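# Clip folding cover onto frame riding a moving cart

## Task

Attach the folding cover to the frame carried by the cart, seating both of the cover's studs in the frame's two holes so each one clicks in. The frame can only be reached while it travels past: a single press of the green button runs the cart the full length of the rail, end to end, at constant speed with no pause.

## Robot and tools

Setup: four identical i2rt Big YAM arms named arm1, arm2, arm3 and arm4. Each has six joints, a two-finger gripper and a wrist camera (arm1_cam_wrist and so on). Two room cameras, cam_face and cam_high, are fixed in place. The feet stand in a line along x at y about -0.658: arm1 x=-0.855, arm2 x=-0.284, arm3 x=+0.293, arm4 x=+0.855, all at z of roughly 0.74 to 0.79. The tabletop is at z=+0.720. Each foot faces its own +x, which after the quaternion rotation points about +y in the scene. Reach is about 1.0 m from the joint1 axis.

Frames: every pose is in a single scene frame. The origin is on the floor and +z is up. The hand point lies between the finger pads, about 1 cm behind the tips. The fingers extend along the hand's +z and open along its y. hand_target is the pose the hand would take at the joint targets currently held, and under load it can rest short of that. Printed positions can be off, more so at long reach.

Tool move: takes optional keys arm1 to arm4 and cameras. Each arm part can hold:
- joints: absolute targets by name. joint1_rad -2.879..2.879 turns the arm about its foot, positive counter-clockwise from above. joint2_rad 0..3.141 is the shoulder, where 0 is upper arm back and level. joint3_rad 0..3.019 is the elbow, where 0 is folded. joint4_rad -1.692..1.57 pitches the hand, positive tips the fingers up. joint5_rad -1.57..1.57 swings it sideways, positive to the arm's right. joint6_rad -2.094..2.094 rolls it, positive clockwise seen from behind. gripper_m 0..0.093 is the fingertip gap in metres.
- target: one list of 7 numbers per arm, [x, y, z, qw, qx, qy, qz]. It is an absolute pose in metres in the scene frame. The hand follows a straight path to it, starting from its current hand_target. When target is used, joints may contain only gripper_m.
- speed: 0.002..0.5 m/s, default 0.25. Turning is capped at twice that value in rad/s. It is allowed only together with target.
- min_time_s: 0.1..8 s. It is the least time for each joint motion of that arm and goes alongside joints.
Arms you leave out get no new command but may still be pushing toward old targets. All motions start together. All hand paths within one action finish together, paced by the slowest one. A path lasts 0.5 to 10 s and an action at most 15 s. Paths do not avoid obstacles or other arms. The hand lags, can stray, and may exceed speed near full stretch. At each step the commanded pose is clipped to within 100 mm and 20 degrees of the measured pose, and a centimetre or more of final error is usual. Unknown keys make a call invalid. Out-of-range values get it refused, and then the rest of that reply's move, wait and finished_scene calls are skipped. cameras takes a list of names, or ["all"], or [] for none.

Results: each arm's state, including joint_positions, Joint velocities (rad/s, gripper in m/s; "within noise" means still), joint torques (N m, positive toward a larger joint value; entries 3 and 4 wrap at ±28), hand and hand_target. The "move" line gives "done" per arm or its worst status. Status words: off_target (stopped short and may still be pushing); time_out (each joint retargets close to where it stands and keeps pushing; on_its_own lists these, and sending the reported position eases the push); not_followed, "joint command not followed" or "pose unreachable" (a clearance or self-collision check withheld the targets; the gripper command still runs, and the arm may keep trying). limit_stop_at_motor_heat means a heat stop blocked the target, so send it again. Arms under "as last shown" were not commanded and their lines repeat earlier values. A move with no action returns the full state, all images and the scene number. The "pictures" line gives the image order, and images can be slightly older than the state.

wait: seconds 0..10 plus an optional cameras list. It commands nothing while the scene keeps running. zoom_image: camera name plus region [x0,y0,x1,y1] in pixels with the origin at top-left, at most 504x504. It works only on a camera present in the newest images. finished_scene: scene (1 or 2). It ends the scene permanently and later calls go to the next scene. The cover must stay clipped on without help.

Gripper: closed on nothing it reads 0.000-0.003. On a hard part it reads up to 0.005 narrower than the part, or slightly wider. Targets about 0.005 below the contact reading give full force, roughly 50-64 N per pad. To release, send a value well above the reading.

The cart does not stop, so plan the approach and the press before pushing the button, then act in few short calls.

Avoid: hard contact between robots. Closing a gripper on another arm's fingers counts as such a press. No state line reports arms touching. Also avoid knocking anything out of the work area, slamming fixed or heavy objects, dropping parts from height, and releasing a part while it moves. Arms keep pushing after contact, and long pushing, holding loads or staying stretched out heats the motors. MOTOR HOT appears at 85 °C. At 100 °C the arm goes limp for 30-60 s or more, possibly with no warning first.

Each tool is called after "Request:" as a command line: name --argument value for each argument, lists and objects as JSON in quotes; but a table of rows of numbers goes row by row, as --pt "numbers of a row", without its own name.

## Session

Request:
move

Scene clock: 0.00 s.
Joint torques (N m): no reading
Motor temperatures (°C): arm1=[25 28 30 23 26 25 26] | arm2=[27 25 29 24 23 26 25] | arm3=[25 27 27 24 25 26 25] | arm4=[24 27 26 26 27 23 24]
Heat: arm1: hottest joint3_rad 30 °C; arm2: hottest joint3_rad 29 °C; arm3: hottest joint2_rad 27 °C; arm4: hottest joint2_rad 27 °C.
Joint velocities: within noise
arm1.joint_positions: joint1_rad=+0.058 joint2_rad=+0.604 joint3_rad=+1.401 joint4_rad=-1.302 joint5_rad=-0.151 joint6_rad=+0.002 gripper_m=+0.09396
arm1.joint_status: not commanded
arm1.hand: x=-0.8890 y=-0.4277 z=+1.3491 quat_wxyz=(-0.307, +0.643, -0.571, -0.408) (m; scene frame)
arm1.hand_target: x=-0.8890 y=-0.4306 z=+1.3598 quat_wxyz=(-0.314, +0.639, -0.566, -0.415) (m; scene frame)
arm1.hand_status: not commanded
arm2.joint_positions: joint1_rad=+0.338 joint2_rad=+0.599 joint3_rad=+1.446 joint4_rad=-1.145 joint5_rad=+0.272 joint6_rad=+0.065 gripper_m=+0.09396
arm2.joint_status: not commanded
arm2.hand: x=-0.3181 y=-0.4256 z=+1.3520 quat_wxyz=(-0.416, +0.588, -0.543, -0.433) (m; scene frame)
arm2.hand_target: x=-0.3166 y=-0.4298 z=+1.3644 quat_wxyz=(-0.421, +0.580, -0.539, -0.443) (m; scene frame)
arm2.hand_status: not commanded
arm3.joint_positions: joint1_rad=+0.416 joint2_rad=+0.626 joint3_rad=+1.424 joint4_rad=-1.352 joint5_rad=-0.079 joint6_rad=+0.452 gripper_m=+0.09396
arm3.joint_status: not commanded
arm3.hand: x=+0.1935 y=-0.4477 z=+1.2984 quat_wxyz=(-0.147, +0.608, -0.625, -0.466) (m; scene frame)
arm3.hand_target: x=+0.1943 y=-0.4500 z=+1.3117 quat_wxyz=(-0.152, +0.603, -0.619, -0.479) (m; scene frame)
arm3.hand_status: not commanded
arm4.joint_positions: joint1_rad=+0.137 joint2_rad=+0.644 joint3_rad=+1.394 joint4_rad=-1.427 joint5_rad=+0.181 joint6_rad=+0.076 gripper_m=+0.09396
arm4.joint_status: not commanded
arm4.hand: x=+0.8628 y=-0.4258 z=+1.2660 quat_wxyz=(-0.339, +0.617, -0.654, -0.278) (m; scene frame)
arm4.hand_target: x=+0.8630 y=-0.4276 z=+1.2748 quat_wxyz=(-0.344, +0.613, -0.652, -0.285) (m; scene frame)
arm4.hand_status: not commanded
pictures: arm1_cam_wrist, arm2_cam_wrist, arm3_cam_wrist, arm4_cam_wrist, cam_face, cam_high
Images, in order (width x height): arm1_cam_wrist 896x504, arm2_cam_wrist 896x504, arm3_cam_wrist 896x504, arm4_cam_wrist 896x504, cam_face 896x504, cam_high 896x504.

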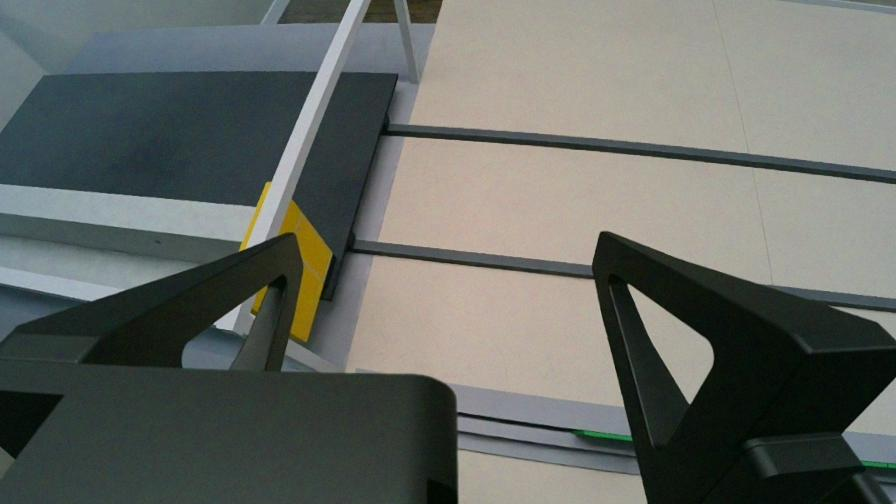

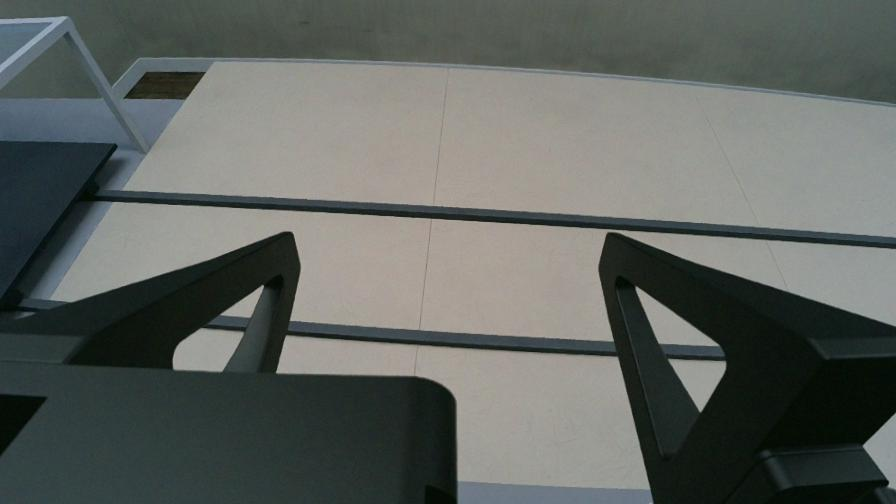

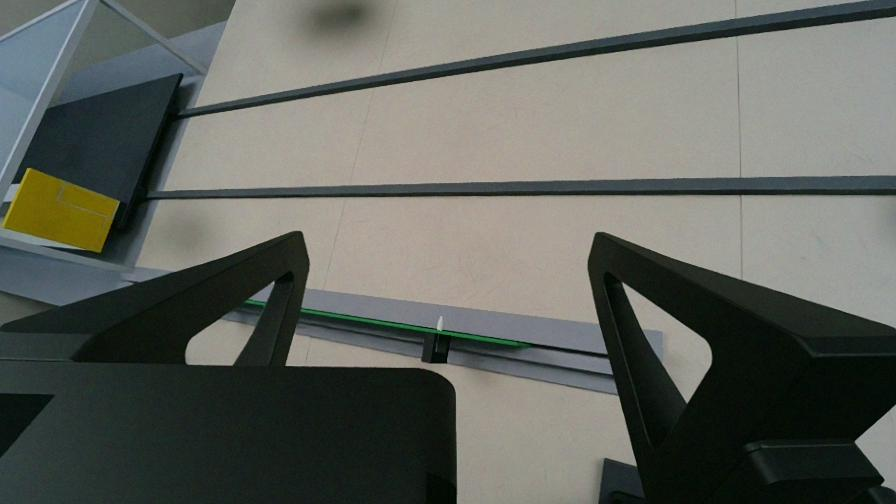

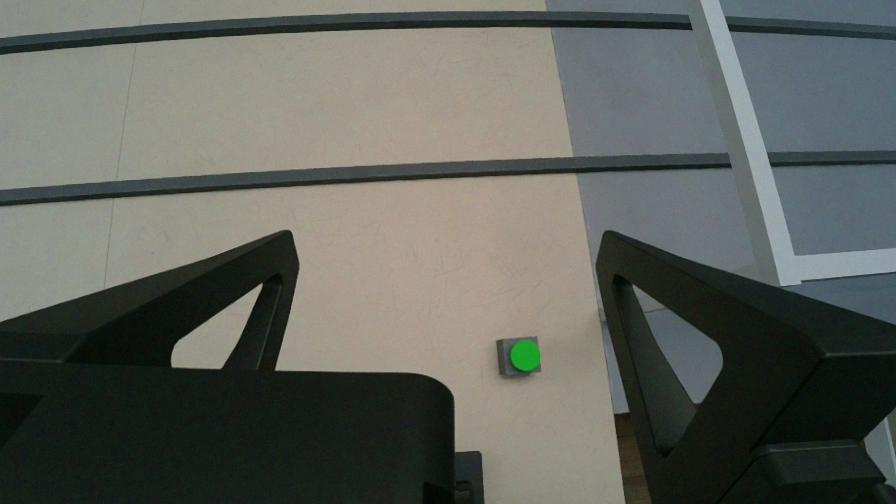

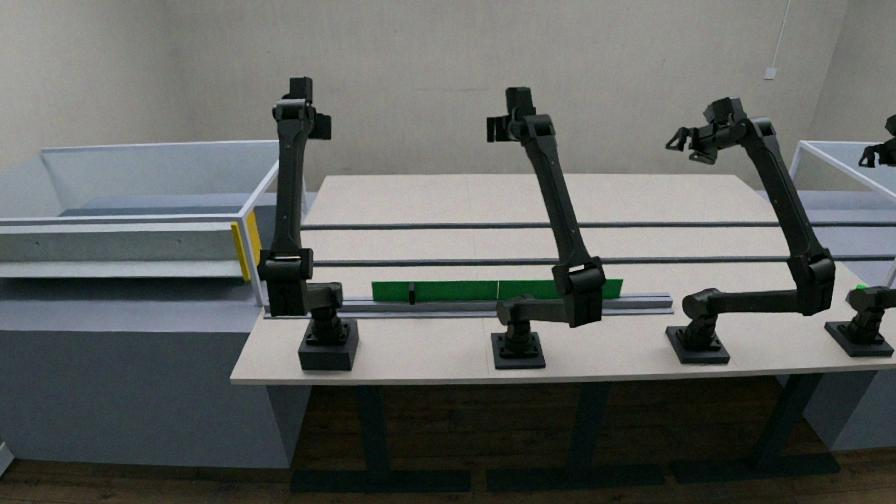

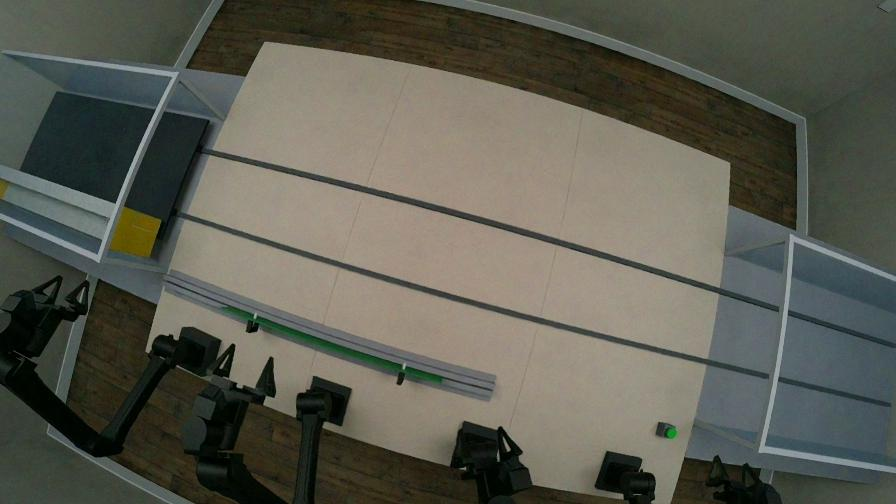

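Request:
move --arm4 '{"target":[1.005,-0.46,0.87,-0.2706,0.6533,-0.6533,-0.2706],"speed":0.4,"joints":{"gripper_m":0.0}}' --arm1 '{"target":[-0.62,-0.48,0.96,-0.2988,0.6409,-0.6409,-0.2988],"speed":0.4}' --arm2 '{"target":[-0.03,-0.48,0.96,-0.2988,0.6409,-0.6409,-0.2988],"speed":0.4}' --arm3 '{"joints":{"joint1_rad":-1.2,"joint2_rad":1.3,"joint3_rad":1.57}}' --cameras '["arm4_cam_wrist","arm1_cam_wrist","arm2_cam_wrist","cam_face"]'

Request:
move --arm4 '{"target":[1.012,-0.451,0.772,-0.2706,0.6533,-0.6533,-0.2706],"speed":0.12}' --cameras '["arm4_cam_wrist"]'

Request:
move --arm4 '{"target":[1.003,-0.50,0.92,-0.2706,0.6533,-0.6533,-0.2706],"speed":0.2}' --cameras '["cam_high"]'

Scene clock: 19.87 s.
Joint torques (N m): arm1=[-0.5 -1.55 8.79 1.84 -0.77 -0.16] | arm2=[-1.2 -3.19 14.38 -0.27 -0.52 -0.23] | arm3=[-1.08 -11.28 10.1 1.55 -0.05 0.03] | arm4=[-2.37 1.08 9.99 1.52 -0.53 0]
Motor temperatures (°C): arm1=[25 28 32 24 26 25 26] | arm2=[27 25 32 24 23 26 25] | arm3=[25 27 29 24 25 26 25] | arm4=[24 27 27 26 27 23 24]
Heat: arm1: hottest joint3_rad 32 °C; arm2: hottest joint3_rad 32 °C; arm3: hottest joint3_rad 29 °C; arm4: hottest joint2_rad 27 °C.
move: arm1 done; arm2 off_target; arm3 done; arm4 done
Joint velocities: within noise
arm1.joint_positions: joint1_rad=-1.361 joint2_rad=+0.960 joint3_rad=+0.605 joint4_rad=-1.012 joint5_rad=-0.851 joint6_rad=-1.268 gripper_m=+0.09396
arm1.joint_status: not commanded
arm1.hand: x=-0.6263 y=-0.4836 z=+0.9564 quat_wxyz=(-0.293, +0.633, -0.650, -0.302) (m; scene frame)
arm1.hand_target: x=-0.6201 y=-0.4802 z=+0.9601 quat_wxyz=(-0.299, +0.641, -0.641, -0.299) (m; scene frame)
arm1.hand_status: done (0.008 m and 1.6 deg from the pose sent, 0.476 m and 14.9 deg at the start)
arm2.joint_positions: joint1_rad=-1.398 joint2_rad=+0.969 joint3_rad=+0.726 joint4_rad=-1.157 joint5_rad=-0.849 joint6_rad=-1.286 gripper_m=+0.09396
arm2.joint_status: not commanded
arm2.hand: x=-0.0451 y=-0.4825 z=+0.9399 quat_wxyz=(-0.283, +0.633, -0.651, -0.309) (m; scene frame)
arm2.hand_target: x=-0.0309 y=-0.4803 z=+0.9598 quat_wxyz=(-0.299, +0.641, -0.641, -0.299) (m; scene frame)
arm2.hand_status: off_target (0.025 m and 2.6 deg from the pose sent, 0.490 m and 24.1 deg at the start)
arm3.joint_positions: joint1_rad=-1.195 joint2_rad=+1.315 joint3_rad=+1.544 joint4_rad=-1.350 joint5_rad=-0.077 joint6_rad=+0.452 gripper_m=+0.09398
arm3.joint_status: all done
arm3.hand: x=+0.7325 y=-0.4893 z=+1.1274 quat_wxyz=(-0.193, -0.048, -0.972, -0.123) (m; scene frame)
arm3.hand_target: x=+0.7337 y=-0.4912 z=+1.1473 quat_wxyz=(-0.214, -0.049, -0.967, -0.131) (m; scene frame)
arm3.hand_status: not commanded
arm4.joint_positions: joint1_rad=-1.065 joint2_rad=+0.674 joint3_rad=+0.392 joint4_rad=-0.874 joint5_rad=-0.681 joint6_rad=-0.938 gripper_m=+0.00024
arm4.joint_status: all done
arm4.hand: x=+1.0010 y=-0.4613 z=+0.8693 quat_wxyz=(-0.264, +0.651, -0.658, -0.273) (m; scene frame)
arm4.hand_target: x=+1.0050 y=-0.4601 z=+0.8701 quat_wxyz=(-0.271, +0.653, -0.653, -0.270) (m; scene frame)
arm4.hand_status: done (0.004 m and 0.9 deg from the pose sent, 0.422 m and 8.9 deg at the start)
pictures: arm1_cam_wrist, arm2_cam_wrist, arm4_cam_wrist, cam_face
Images, in order (width x height): arm1_cam_wrist 896x504, arm2_cam_wrist 896x504, arm4_cam_wrist 896x504, cam_face 896x504.

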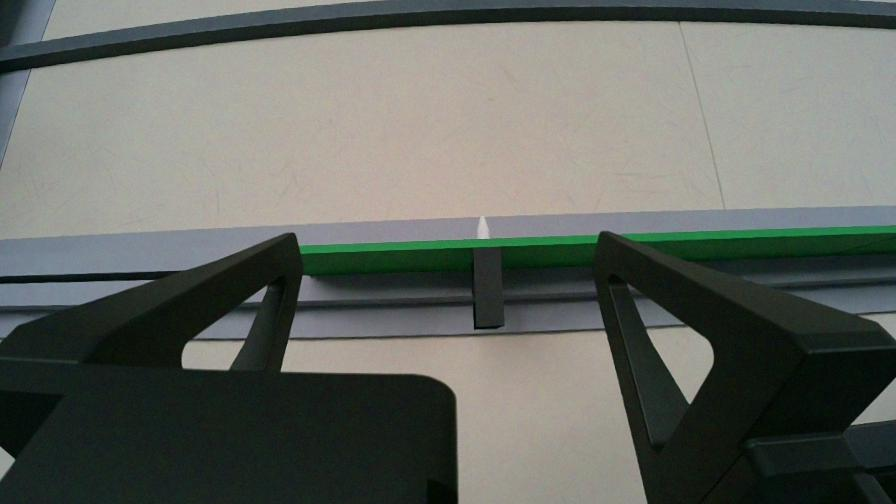

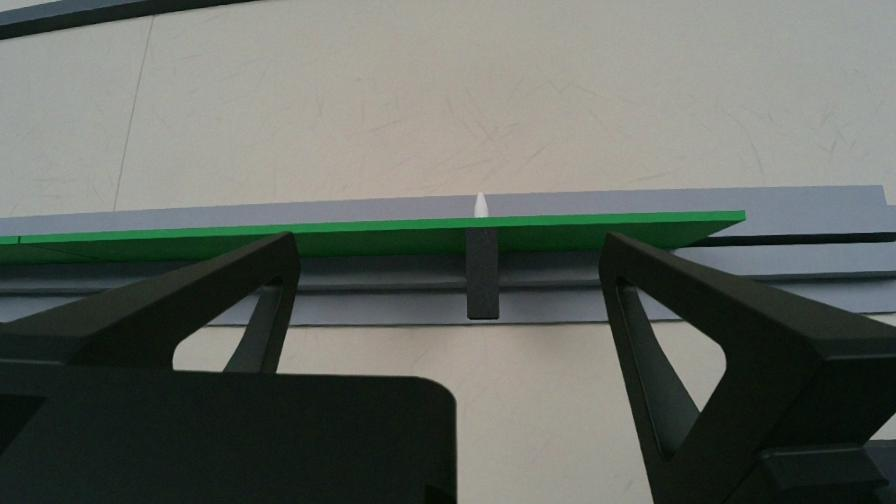

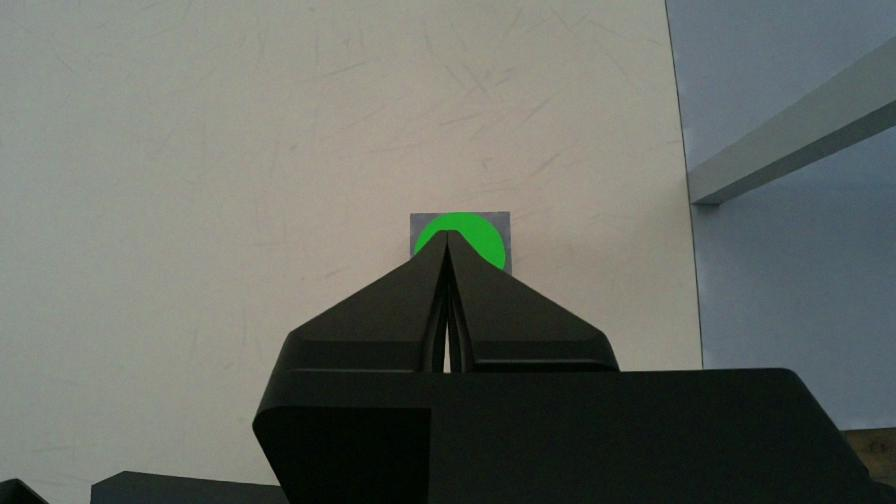

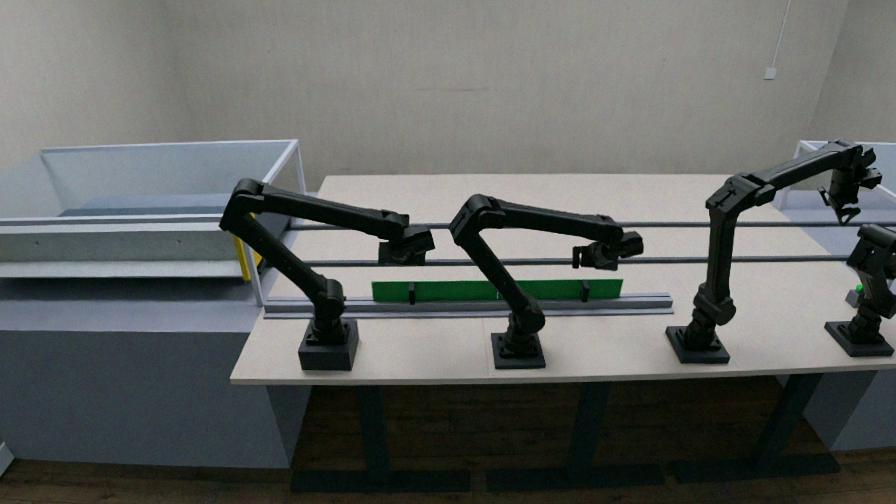

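Scene clock: 21.77 s.
Joint torques (N m): arm1=[-0.62 -1.73 8.73 1.81 -0.77 -0.17] | arm2=[-1.14 -3.08 14.38 -0.24 -0.52 -0.22] | arm3=[-1.14 -11.34 10.1 1.66 -0.08 0.09] | arm4=[-1.14 2.61 4.81 1.28 1.32 0.16]
Motor temperatures (°C): arm1=[25 28 32 24 26 25 26] | arm2=[27 25 32 24 24 26 25] | arm3=[25 27 29 24 25 26 25] | arm4=[24 27 27 26 27 23 24]
Heat: arm1: hottest joint3_rad 32 °C; arm2: hottest joint3_rad 32 °C; arm3: hottest joint3_rad 29 °C; arm4: hottest joint2_rad 27 °C.
move: arm4 off_target
Joint velocities: within noise
arm1, arm2, arm3: as last shown
arm2.joint_positions: joint1_rad=-1.398 joint2_rad=+0.969 joint3_rad=+0.726 joint4_rad=-1.157 joint5_rad=-0.849 joint6_rad=-1.287 gripper_m=+0.09396
arm2.hand: x=-0.0451 y=-0.4825 z=+0.9399 quat_wxyz=(-0.283, +0.634, -0.650, -0.309) (m; scene frame)
arm4.joint_positions: joint1_rad=-1.058 joint2_rad=+0.925 joint3_rad=+0.258 joint4_rad=-0.383 joint5_rad=-0.723 joint6_rad=-0.935 gripper_m=+0.00024
arm4.joint_status: not commanded
arm4.hand: x=+1.0242 y=-0.4412 z=+0.8072 quat_wxyz=(-0.312, +0.657, -0.628, -0.278) (m; scene frame)
arm4.hand_target: x=+1.0090 y=-0.4541 z=+0.7765 quat_wxyz=(-0.270, +0.654, -0.653, -0.270) (m; scene frame)
arm4.hand_status: off_target (0.039 m and 5.7 deg from the pose sent, 0.098 m and 0.9 deg at the start)
pictures: arm4_cam_wrist
Images, in order (width x height): arm4_cam_wrist 896x504.

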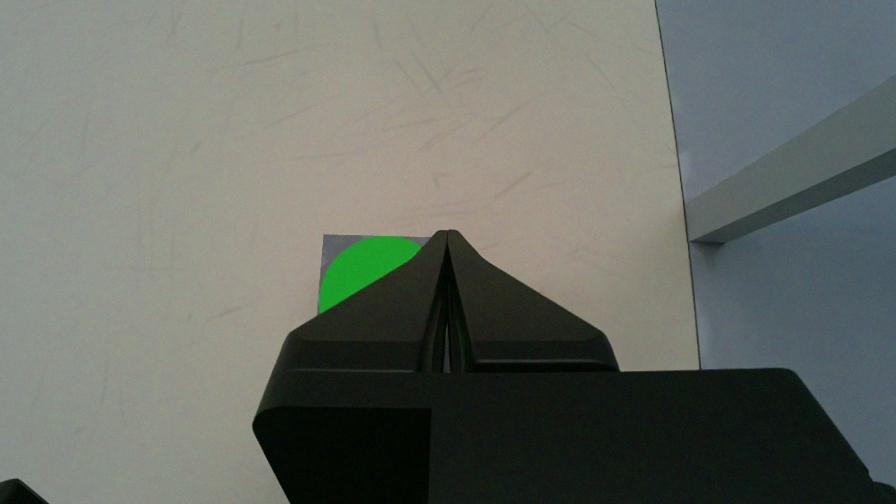

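Scene clock: 23.93 s.
Joint torques (N m): arm1=[-0.79 -1.55 8.76 1.76 -0.77 -0.16] | arm2=[-1.2 -3.37 14.39 -0.29 -0.53 -0.21] | arm3=[-1.03 -11.16 10 1.69 -0.02 0.02] | arm4=[-2.9 0.97 13.82 0.12 -0.59 -0.02]
Motor temperatures (°C): arm1=[25 28 32 24 26 25 26] | arm2=[27 25 32 24 24 26 25] | arm3=[25 27 30 24 25 26 25] | arm4=[24 27 28 26 27 23 24]
Heat: arm1: hottest joint3_rad 32 °C; arm2: hottest joint3_rad 32 °C; arm3: hottest joint3_rad 30 °C; arm4: hottest joint3_rad 28 °C.
move: arm4 off_target
Joint velocities: within noise
arm1, arm2, arm3: as last shown
arm4.joint_positions: joint1_rad=-1.286 joint2_rad=+0.627 joint3_rad=+0.472 joint4_rad=-1.221 joint5_rad=-0.754 joint6_rad=-1.224 gripper_m=+0.00024
arm4.joint_status: not commanded
arm4.hand: x=+0.9915 y=-0.5007 z=+0.8989 quat_wxyz=(-0.251, +0.649, -0.660, -0.281) (m; scene frame)
arm4.hand_target: x=+1.0025 y=-0.4996 z=+0.9193 quat_wxyz=(-0.270, +0.653, -0.654, -0.270) (m; scene frame)
arm4.hand_status: off_target (0.024 m and 2.7 deg from the pose sent, 0.129 m and 5.7 deg at the start)
pictures: cam_high
Images, in order (width x height): cam_high 896x504.

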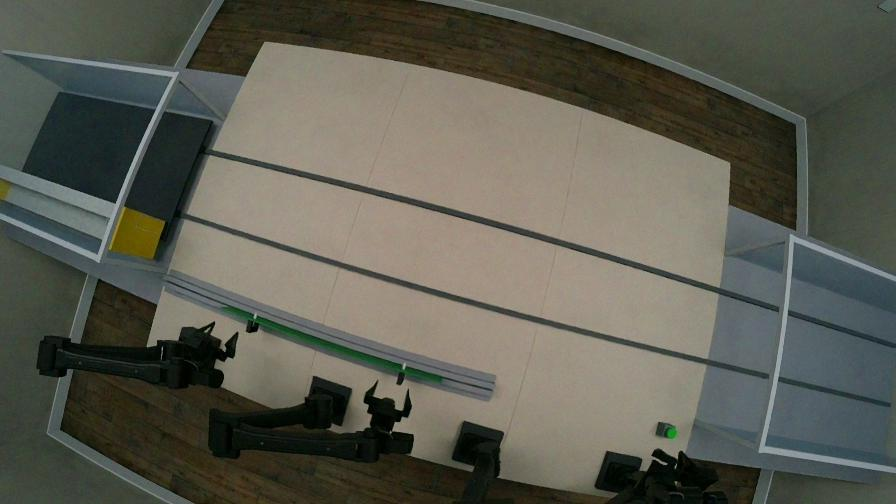

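Request:
move --arm1 '{"target":[-0.595,-0.467,0.835,-0.2988,0.6409,-0.6409,-0.2988],"speed":0.15}' --arm2 '{"target":[-0.018,-0.465,0.843,-0.2988,0.6409,-0.6409,-0.2988],"speed":0.15}' --cameras '["arm1_cam_wrist","arm2_cam_wrist","cam_high"]'

Scene clock: 31.80 s.
Joint torques (N m): arm1=[-0.38 -4.31 5.18 1.88 -0.58 0.14] | arm2=[-0.03 -5.19 8.35 0.87 -0.34 0.01] | arm3=[-1.61 -11.34 10.18 1.58 -0.12 0.07] | arm4=[-2.84 0.91 13.83 0.13 -0.6 -0.01]
Motor temperatures (°C): arm1=[25 28 32 24 26 25 26] | arm2=[27 25 33 24 24 26 25] | arm3=[25 27 31 24 25 26 25] | arm4=[24 27 29 26 27 23 24]
Heat: arm1: hottest joint3_rad 32 °C; arm2: hottest joint3_rad 33 °C; arm3: hottest joint3_rad 31 °C; arm4: hottest joint3_rad 29 °C.
move: arm1 done; arm2 done
Joint velocities: within noise
arm1.joint_positions: joint1_rad=-1.333 joint2_rad=+1.319 joint3_rad=+0.478 joint4_rad=-0.469 joint5_rad=-0.849 joint6_rad=-1.249 gripper_m=+0.09396
arm1.joint_status: not commanded
arm1.hand: x=-0.5918 y=-0.4694 z=+0.8412 quat_wxyz=(-0.307, +0.643, -0.638, -0.294) (m; scene frame)
arm1.hand_target: x=-0.5952 y=-0.4672 z=+0.8351 quat_wxyz=(-0.299, +0.641, -0.641, -0.299) (m; scene frame)
arm1.hand_status: done (0.007 m and 1.1 deg from the pose sent, 0.126 m and 1.6 deg at the start)
arm2.joint_positions: joint1_rad=-1.369 joint2_rad=+1.167 joint3_rad=+0.574 joint4_rad=-0.728 joint5_rad=-0.842 joint6_rad=-1.246 gripper_m=+0.09396
arm2.joint_status: not commanded
arm2.hand: x=-0.0175 y=-0.4693 z=+0.8454 quat_wxyz=(-0.302, +0.640, -0.642, -0.296) (m; scene frame)
arm2.hand_target: x=-0.0180 y=-0.4651 z=+0.8431 quat_wxyz=(-0.299, +0.641, -0.641, -0.299) (m; scene frame)
arm2.hand_status: done (0.005 m and 0.5 deg from the pose sent, 0.102 m and 2.5 deg at the start)
arm3: as last shown
arm4.joint_positions: joint1_rad=-1.286 joint2_rad=+0.627 joint3_rad=+0.472 joint4_rad=-1.221 joint5_rad=-0.755 joint6_rad=-1.225 gripper_m=+0.00024
arm4.joint_status: not commanded
arm4.hand: x=+0.9915 y=-0.5007 z=+0.8989 quat_wxyz=(-0.252, +0.649, -0.660, -0.282) (m; scene frame)
arm4.hand_target: x=+1.0025 y=-0.4996 z=+0.9194 quat_wxyz=(-0.271, +0.653, -0.653, -0.270) (m; scene frame)
arm4.hand_status: not commanded
pictures: arm1_cam_wrist, arm2_cam_wrist, cam_high
Images, in order (width x height): arm1_cam_wrist 896x504, arm2_cam_wrist 896x504, cam_high 896x504.

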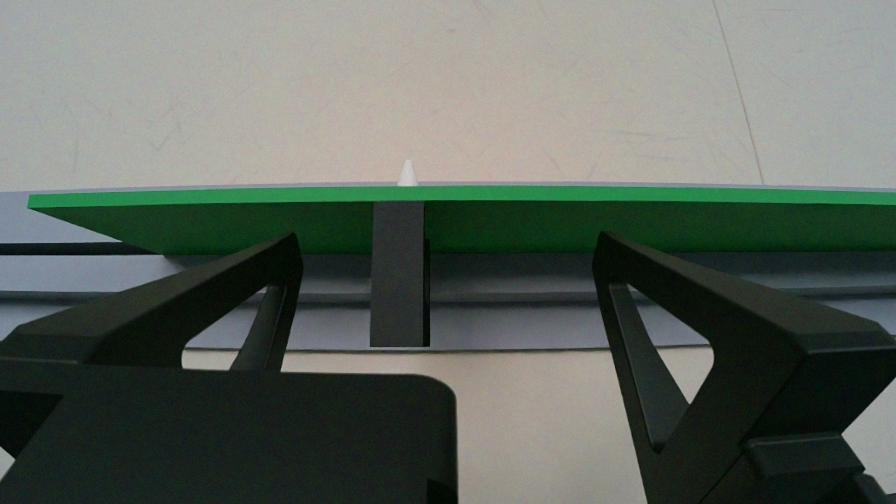

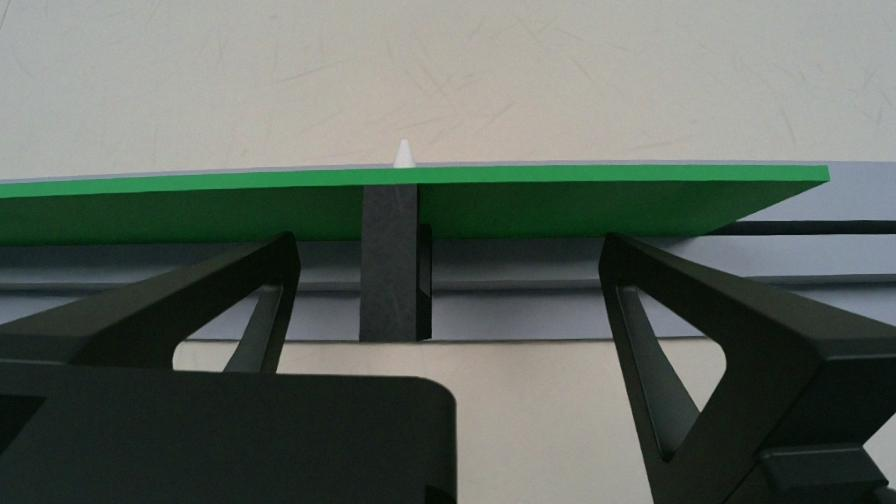

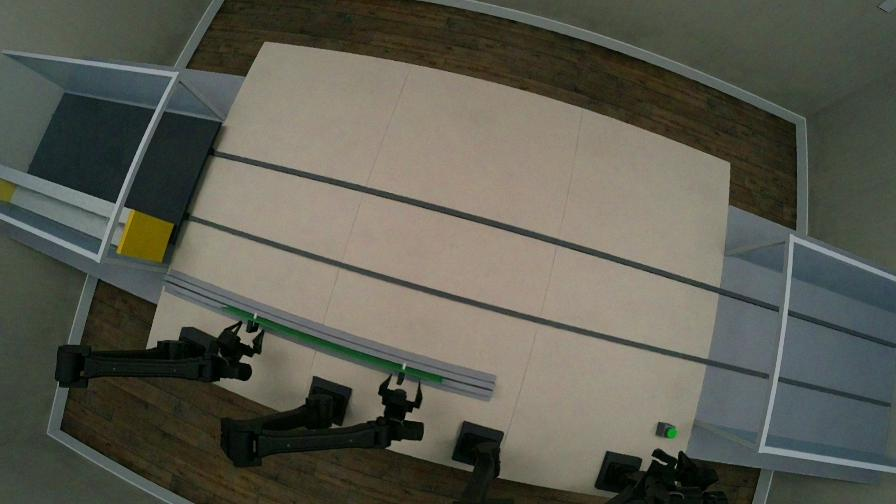

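Request:
move --arm1 '{"target":[-0.612,-0.465,0.824,-0.2988,0.6409,-0.6409,-0.2988],"speed":0.1}' --arm2 '{"target":[-0.036,-0.462,0.829,-0.2988,0.6409,-0.6409,-0.2988],"speed":0.1}' --cameras '["arm1_cam_wrist","arm2_cam_wrist"]'

Request:
move --arm1 '{"joints":{"gripper_m":0.006}}' --arm2 '{"joints":{"gripper_m":0.006}}' --cameras '["arm1_cam_wrist","arm2_cam_wrist"]'

Scene clock: 41.10 s.
Joint torques (N m): arm1=[-0.26 -4.72 4.78 1.96 -0.58 0.1] | arm2=[-0.09 -6.95 7.87 0.79 -0.33 0] | arm3=[-1.2 -11.69 10.15 1.69 -0.1 0.11] | arm4=[-2.96 0.91 13.82 0.14 -0.59 0]
Motor temperatures (°C): arm1=[25 28 32 24 26 25 26] | arm2=[27 25 33 24 24 26 25] | arm3=[25 27 32 24 25 26 25] | arm4=[24 27 30 26 27 23 24]
Heat: arm1: hottest joint3_rad 32 °C; arm2: hottest joint3_rad 33 °C; arm3: hottest joint3_rad 32 °C; arm4: hottest joint3_rad 30 °C.
move: arm1 done; arm2 done
Joint velocities: within noise
arm1.joint_positions: joint1_rad=-1.311 joint2_rad=+1.319 joint3_rad=+0.423 joint4_rad=-0.398 joint5_rad=-0.843 joint6_rad=-1.216 gripper_m=+0.09396
arm1.joint_status: not commanded
arm1.hand: x=-0.6084 y=-0.4671 z=+0.8276 quat_wxyz=(-0.303, +0.641, -0.639, -0.296) (m; scene frame)
arm1.hand_target: x=-0.6121 y=-0.4652 z=+0.8241 quat_wxyz=(-0.299, +0.641, -0.641, -0.299) (m; scene frame)
arm1.hand_status: done (0.006 m and 0.6 deg from the pose sent, 0.027 m and 1.1 deg at the start)
arm2.joint_positions: joint1_rad=-1.342 joint2_rad=+1.164 joint3_rad=+0.509 joint4_rad=-0.660 joint5_rad=-0.836 joint6_rad=-1.208 gripper_m=+0.09396
arm2.joint_status: not commanded
arm2.hand: x=-0.0357 y=-0.4661 z=+0.8253 quat_wxyz=(-0.293, +0.637, -0.646, -0.302) (m; scene frame)
arm2.hand_target: x=-0.0361 y=-0.4620 z=+0.8290 quat_wxyz=(-0.299, +0.641, -0.641, -0.299) (m; scene frame)
arm2.hand_status: done (0.005 m and 1.0 deg from the pose sent, 0.026 m and 0.5 deg at the start)
arm3, arm4: as last shown
pictures: arm1_cam_wrist, arm2_cam_wrist
Images, in order (width x height): arm1_cam_wrist 896x504, arm2_cam_wrist 896x504.

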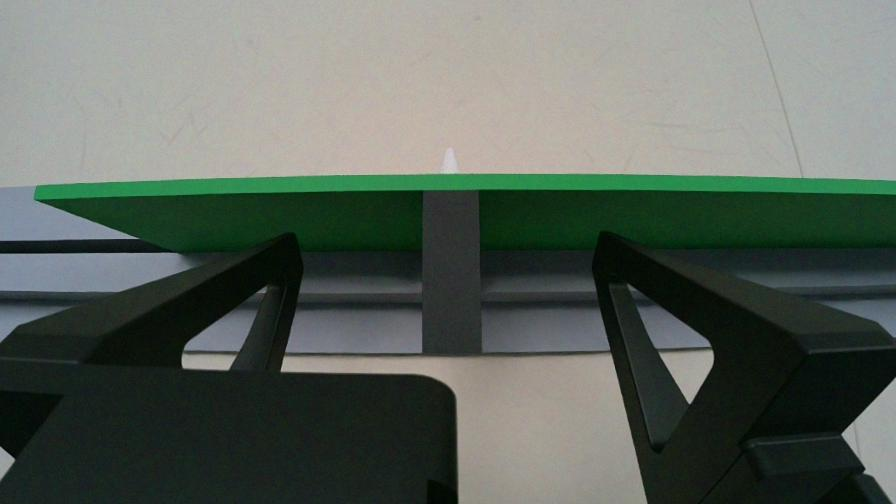

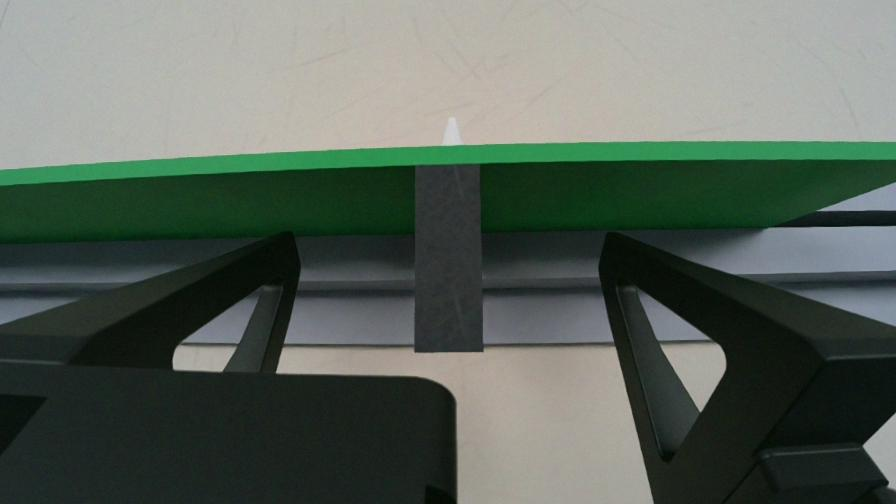

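Scene clock: 41.93 s.
Joint torques (N m): arm1=[-0.21 -4.95 4.82 1.84 -0.64 0.1] | arm2=[-0.15 -6.12 8.14 0.57 -0.67 0.22] | arm3=[-1.32 -11.34 10.13 1.77 -0.15 0.11] | arm4=[-2.9 0.91 13.82 0.13 -0.59 0]
Motor temperatures (°C): arm1=[25 28 32 24 26 25 26] | arm2=[27 25 33 24 24 26 25] | arm3=[25 27 32 24 25 26 25] | arm4=[24 27 31 26 27 23 24]
Heat: arm1: hottest joint3_rad 32 °C; arm2: hottest joint3_rad 33 °C; arm3: hottest joint3_rad 32 °C; arm4: hottest joint3_rad 31 °C.
move: arm1 off_target; arm2 off_target
Joint velocities: within noise
arm1.joint_positions: joint1_rad=-1.309 joint2_rad=+1.319 joint3_rad=+0.423 joint4_rad=-0.394 joint5_rad=-0.841 joint6_rad=-1.216 gripper_m=+0.01550
arm1.joint_status: gripper_m off_target (ended at +0.01553, target +0.00600)
arm1.hand: x=-0.6078 y=-0.4668 z=+0.8276 quat_wxyz=(-0.304, +0.642, -0.639, -0.295) (m; scene frame)
arm1.hand_target: x=-0.6120 y=-0.4651 z=+0.8241 quat_wxyz=(-0.299, +0.641, -0.641, -0.299) (m; scene frame)
arm1.hand_status: not commanded
arm2.joint_positions: joint1_rad=-1.340 joint2_rad=+1.158 joint3_rad=+0.508 joint4_rad=-0.653 joint5_rad=-0.828 joint6_rad=-1.233 gripper_m=+0.01543
arm2.joint_status: gripper_m off_target (ended at +0.01545, target +0.00600)
arm2.hand: x=-0.0348 y=-0.4663 z=+0.8256 quat_wxyz=(-0.299, +0.648, -0.637, -0.292) (m; scene frame)
arm2.hand_target: x=-0.0360 y=-0.4621 z=+0.8291 quat_wxyz=(-0.299, +0.641, -0.641, -0.299) (m; scene frame)
arm2.hand_status: not commanded
arm3, arm4: as last shown
pictures: arm1_cam_wrist, arm2_cam_wrist
Images, in order (width x height): arm1_cam_wrist 896x504, arm2_cam_wrist 896x504.

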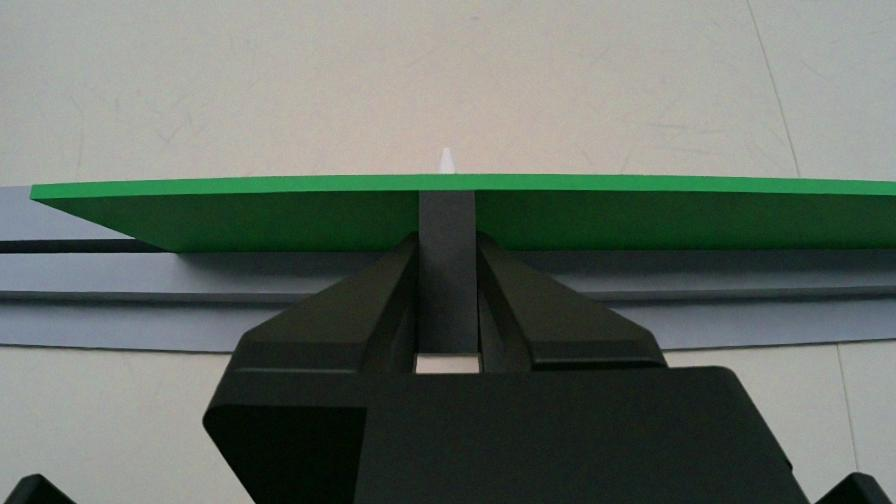

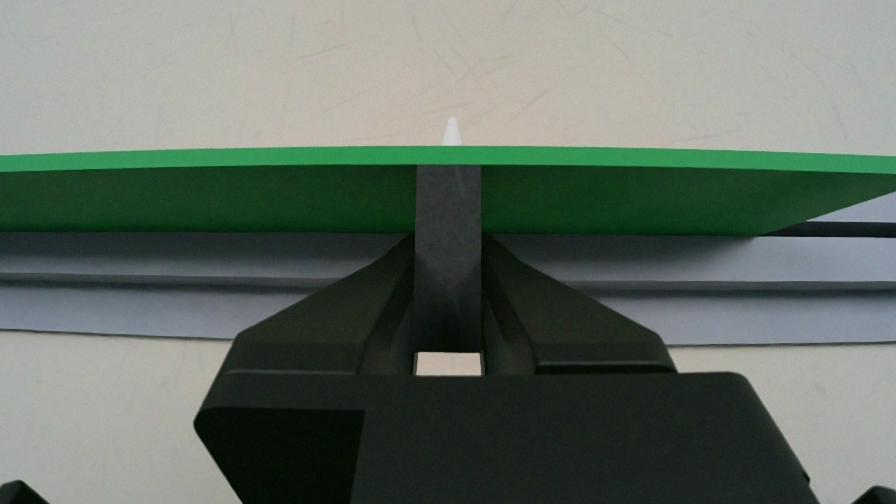

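Request:
move --arm1 '{"target":[-0.610,-0.463,0.95,-0.2988,0.6409,-0.6409,-0.2988],"speed":0.08}' --arm2 '{"target":[-0.036,-0.463,0.97,-0.2988,0.6409,-0.6409,-0.2988],"speed":0.08}' --cameras '["arm1_cam_wrist","arm2_cam_wrist"]'

Request:
move --arm1 '{"target":[-0.605,-0.445,1.03,-0.2988,0.6409,-0.6409,-0.2988],"speed":0.1}' --arm2 '{"target":[-0.031,-0.445,1.06,-0.2988,0.6409,-0.6409,-0.2988],"speed":0.1}' --cameras '["arm1_cam_wrist","arm2_cam_wrist","cam_high","cam_face"]'

Scene clock: 51.37 s.
Joint torques (N m): arm1=[-0.97 -4.54 11.26 0.36 -1.16 0.31] | arm2=[-1.55 -6.18 17.55 -1.22 -1.91 0.53] | arm3=[-0.91 -10.99 10.07 1.52 -0.08 0.08] | arm4=[-2.9 0.97 13.81 0.16 -0.59 0]
Motor temperatures (°C): arm1=[25 28 32 24 27 25 27] | arm2=[27 25 33 24 24 26 25] | arm3=[25 27 33 24 25 26 25] | arm4=[24 27 32 26 27 23 24]
Heat: arm1: hottest joint3_rad 32 °C; arm2: hottest joint3_rad 33 °C; arm3: hottest joint3_rad 33 °C; arm4: hottest joint3_rad 32 °C.
move: arm1 off_target; arm2 off_target
Joint velocities: within noise
arm1.joint_positions: joint1_rad=-1.298 joint2_rad=+1.031 joint3_rad=+0.558 joint4_rad=-0.864 joint5_rad=-0.825 joint6_rad=-1.226 gripper_m=+0.01550
arm1.joint_status: not commanded
arm1.hand: x=-0.6240 y=-0.4694 z=+0.9236 quat_wxyz=(-0.283, +0.645, -0.644, -0.299) (m; scene frame)
arm1.hand_target: x=-0.6109 y=-0.4633 z=+0.9496 quat_wxyz=(-0.299, +0.641, -0.641, -0.299) (m; scene frame)
arm1.hand_status: off_target (0.031 m and 1.9 deg from the pose sent, 0.122 m and 0.9 deg at the start)
arm2.joint_positions: joint1_rad=-1.322 joint2_rad=+0.971 joint3_rad=+0.688 joint4_rad=-1.094 joint5_rad=-0.800 joint6_rad=-1.277 gripper_m=+0.01552
arm2.joint_status: not commanded
arm2.hand: x=-0.0554 y=-0.4698 z=+0.9203 quat_wxyz=(-0.269, +0.663, -0.634, -0.295) (m; scene frame)
arm2.hand_target: x=-0.0387 y=-0.4637 z=+0.9682 quat_wxyz=(-0.299, +0.642, -0.639, -0.300) (m; scene frame)
arm2.hand_status: off_target (0.054 m and 4.3 deg from the pose sent, 0.144 m and 1.2 deg at the start)
arm3, arm4: as last shown
pictures: arm1_cam_wrist, arm2_cam_wrist
Images, in order (width x height): arm1_cam_wrist 896x504, arm2_cam_wrist 896x504.

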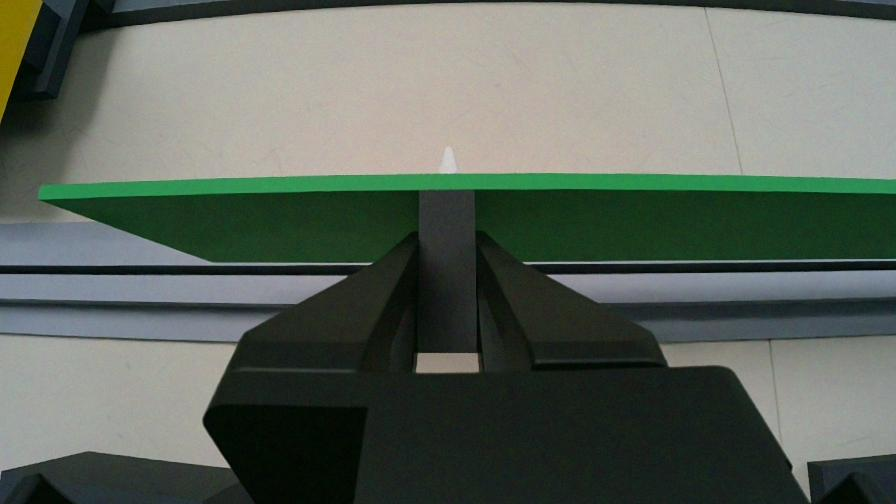

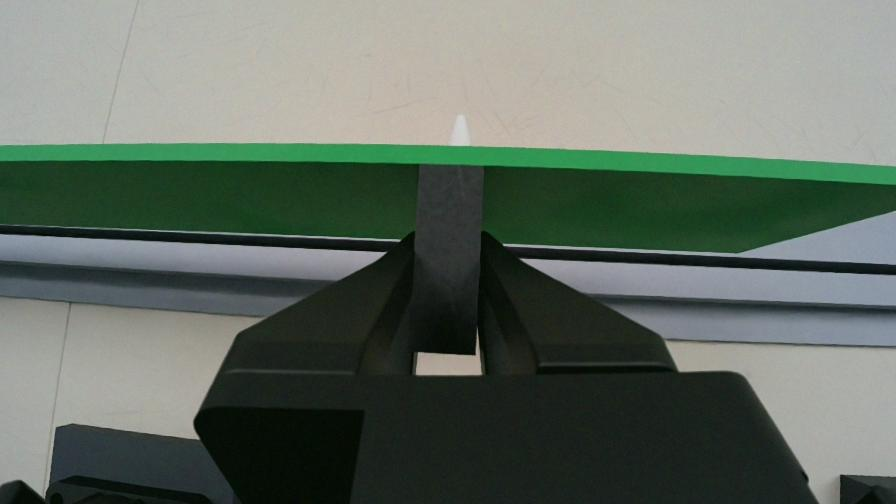

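Scene clock: 53.07 s.
Joint torques (N m): arm1=[0.21 -4.66 12.08 0.24 -1.25 0.53] | arm2=[-0.26 -5.36 18.84 -0.64 -1.85 0.71] | arm3=[-2.02 -11.11 10.26 1.62 -0.08 0.11] | arm4=[-2.9 0.85 13.83 0.14 -0.59 0]
Motor temperatures (°C): arm1=[25 28 33 24 27 25 27] | arm2=[27 25 34 24 24 26 26] | arm3=[25 27 33 24 25 26 25] | arm4=[24 27 32 26 27 23 24]
Heat: arm1: hottest joint3_rad 33 °C; arm2: hottest joint3_rad 34 °C; arm3: hottest joint3_rad 33 °C; arm4: hottest joint3_rad 32 °C.
move: arm1 off_target; arm2 off_target
Joint velocities: within noise
arm1.joint_positions: joint1_rad=-1.253 joint2_rad=+0.973 joint3_rad=+0.738 joint4_rad=-1.036 joint5_rad=-0.805 joint6_rad=-1.164 gripper_m=+0.01550
arm1.joint_status: not commanded
arm1.hand: x=-0.6095 y=-0.4547 z=+1.0011 quat_wxyz=(-0.289, +0.648, -0.641, -0.291) (m; scene frame)
arm1.hand_target: x=-0.6059 y=-0.4457 z=+1.0295 quat_wxyz=(-0.299, +0.641, -0.640, -0.299) (m; scene frame)
arm1.hand_status: off_target (0.031 m and 1.6 deg from the pose sent, 0.111 m and 1.9 deg at the start)
arm2.joint_positions: joint1_rad=-1.285 joint2_rad=+0.958 joint3_rad=+0.912 joint4_rad=-1.279 joint5_rad=-0.787 joint6_rad=-1.222 gripper_m=+0.01555
arm2.joint_status: not commanded
arm2.hand: x=-0.0423 y=-0.4574 z=+1.0081 quat_wxyz=(-0.273, +0.663, -0.633, -0.290) (m; scene frame)
arm2.hand_target: x=-0.0344 y=-0.4472 z=+1.0583 quat_wxyz=(-0.299, +0.643, -0.638, -0.301) (m; scene frame)
arm2.hand_status: off_target (0.055 m and 4.1 deg from the pose sent, 0.144 m and 4.3 deg at the start)
arm3, arm4: as last shown
pictures: arm1_cam_wrist, arm2_cam_wrist, cam_face, cam_high
Images, in order (width x height): arm1_cam_wrist 896x504, arm2_cam_wrist 896x504, cam_face 896x504, cam_high 896x504.

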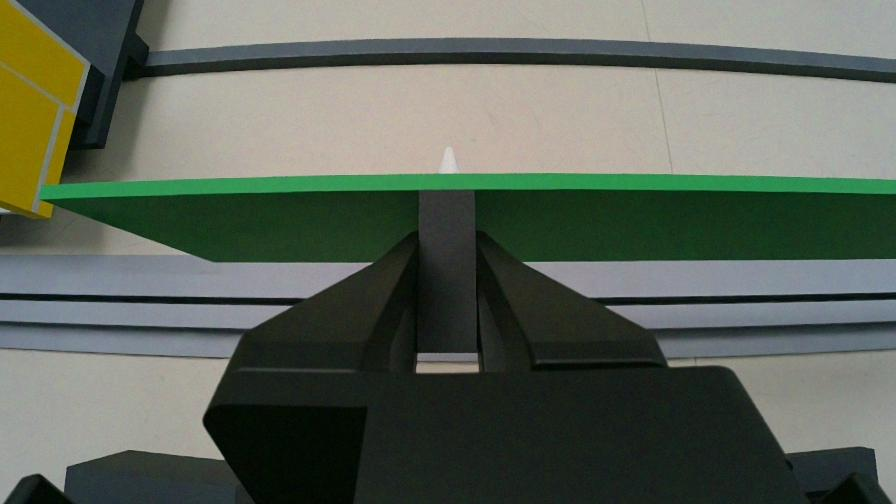

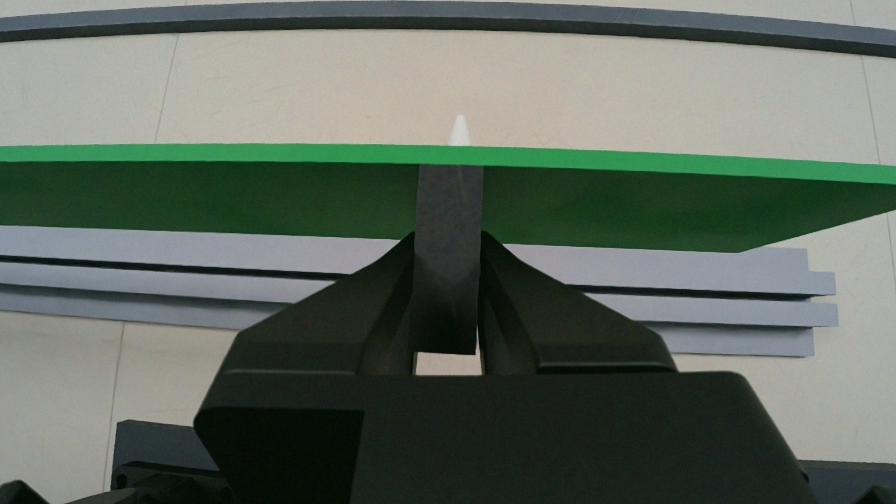

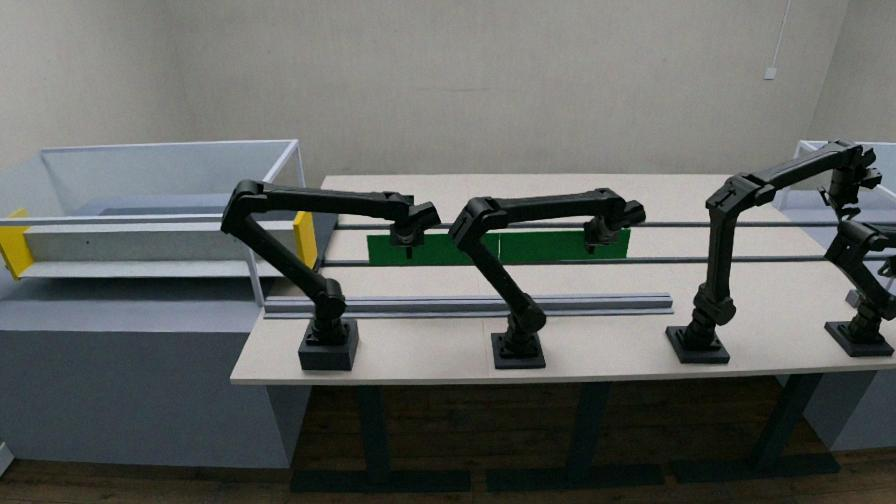

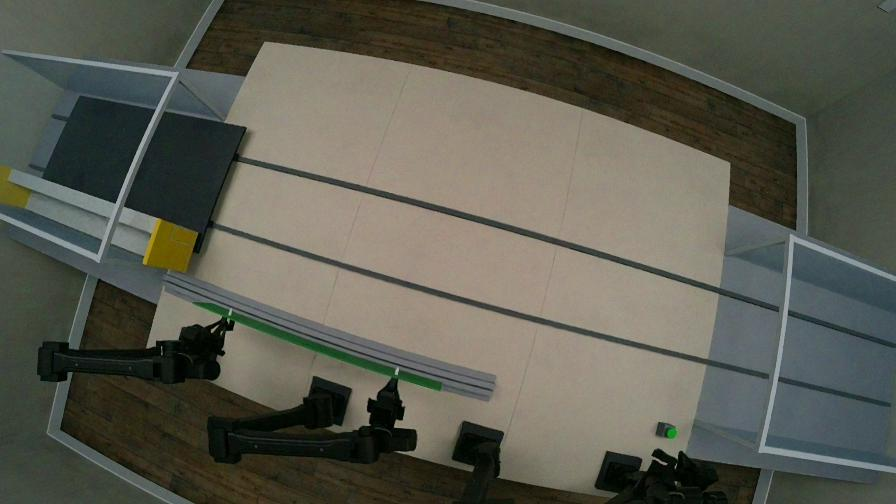

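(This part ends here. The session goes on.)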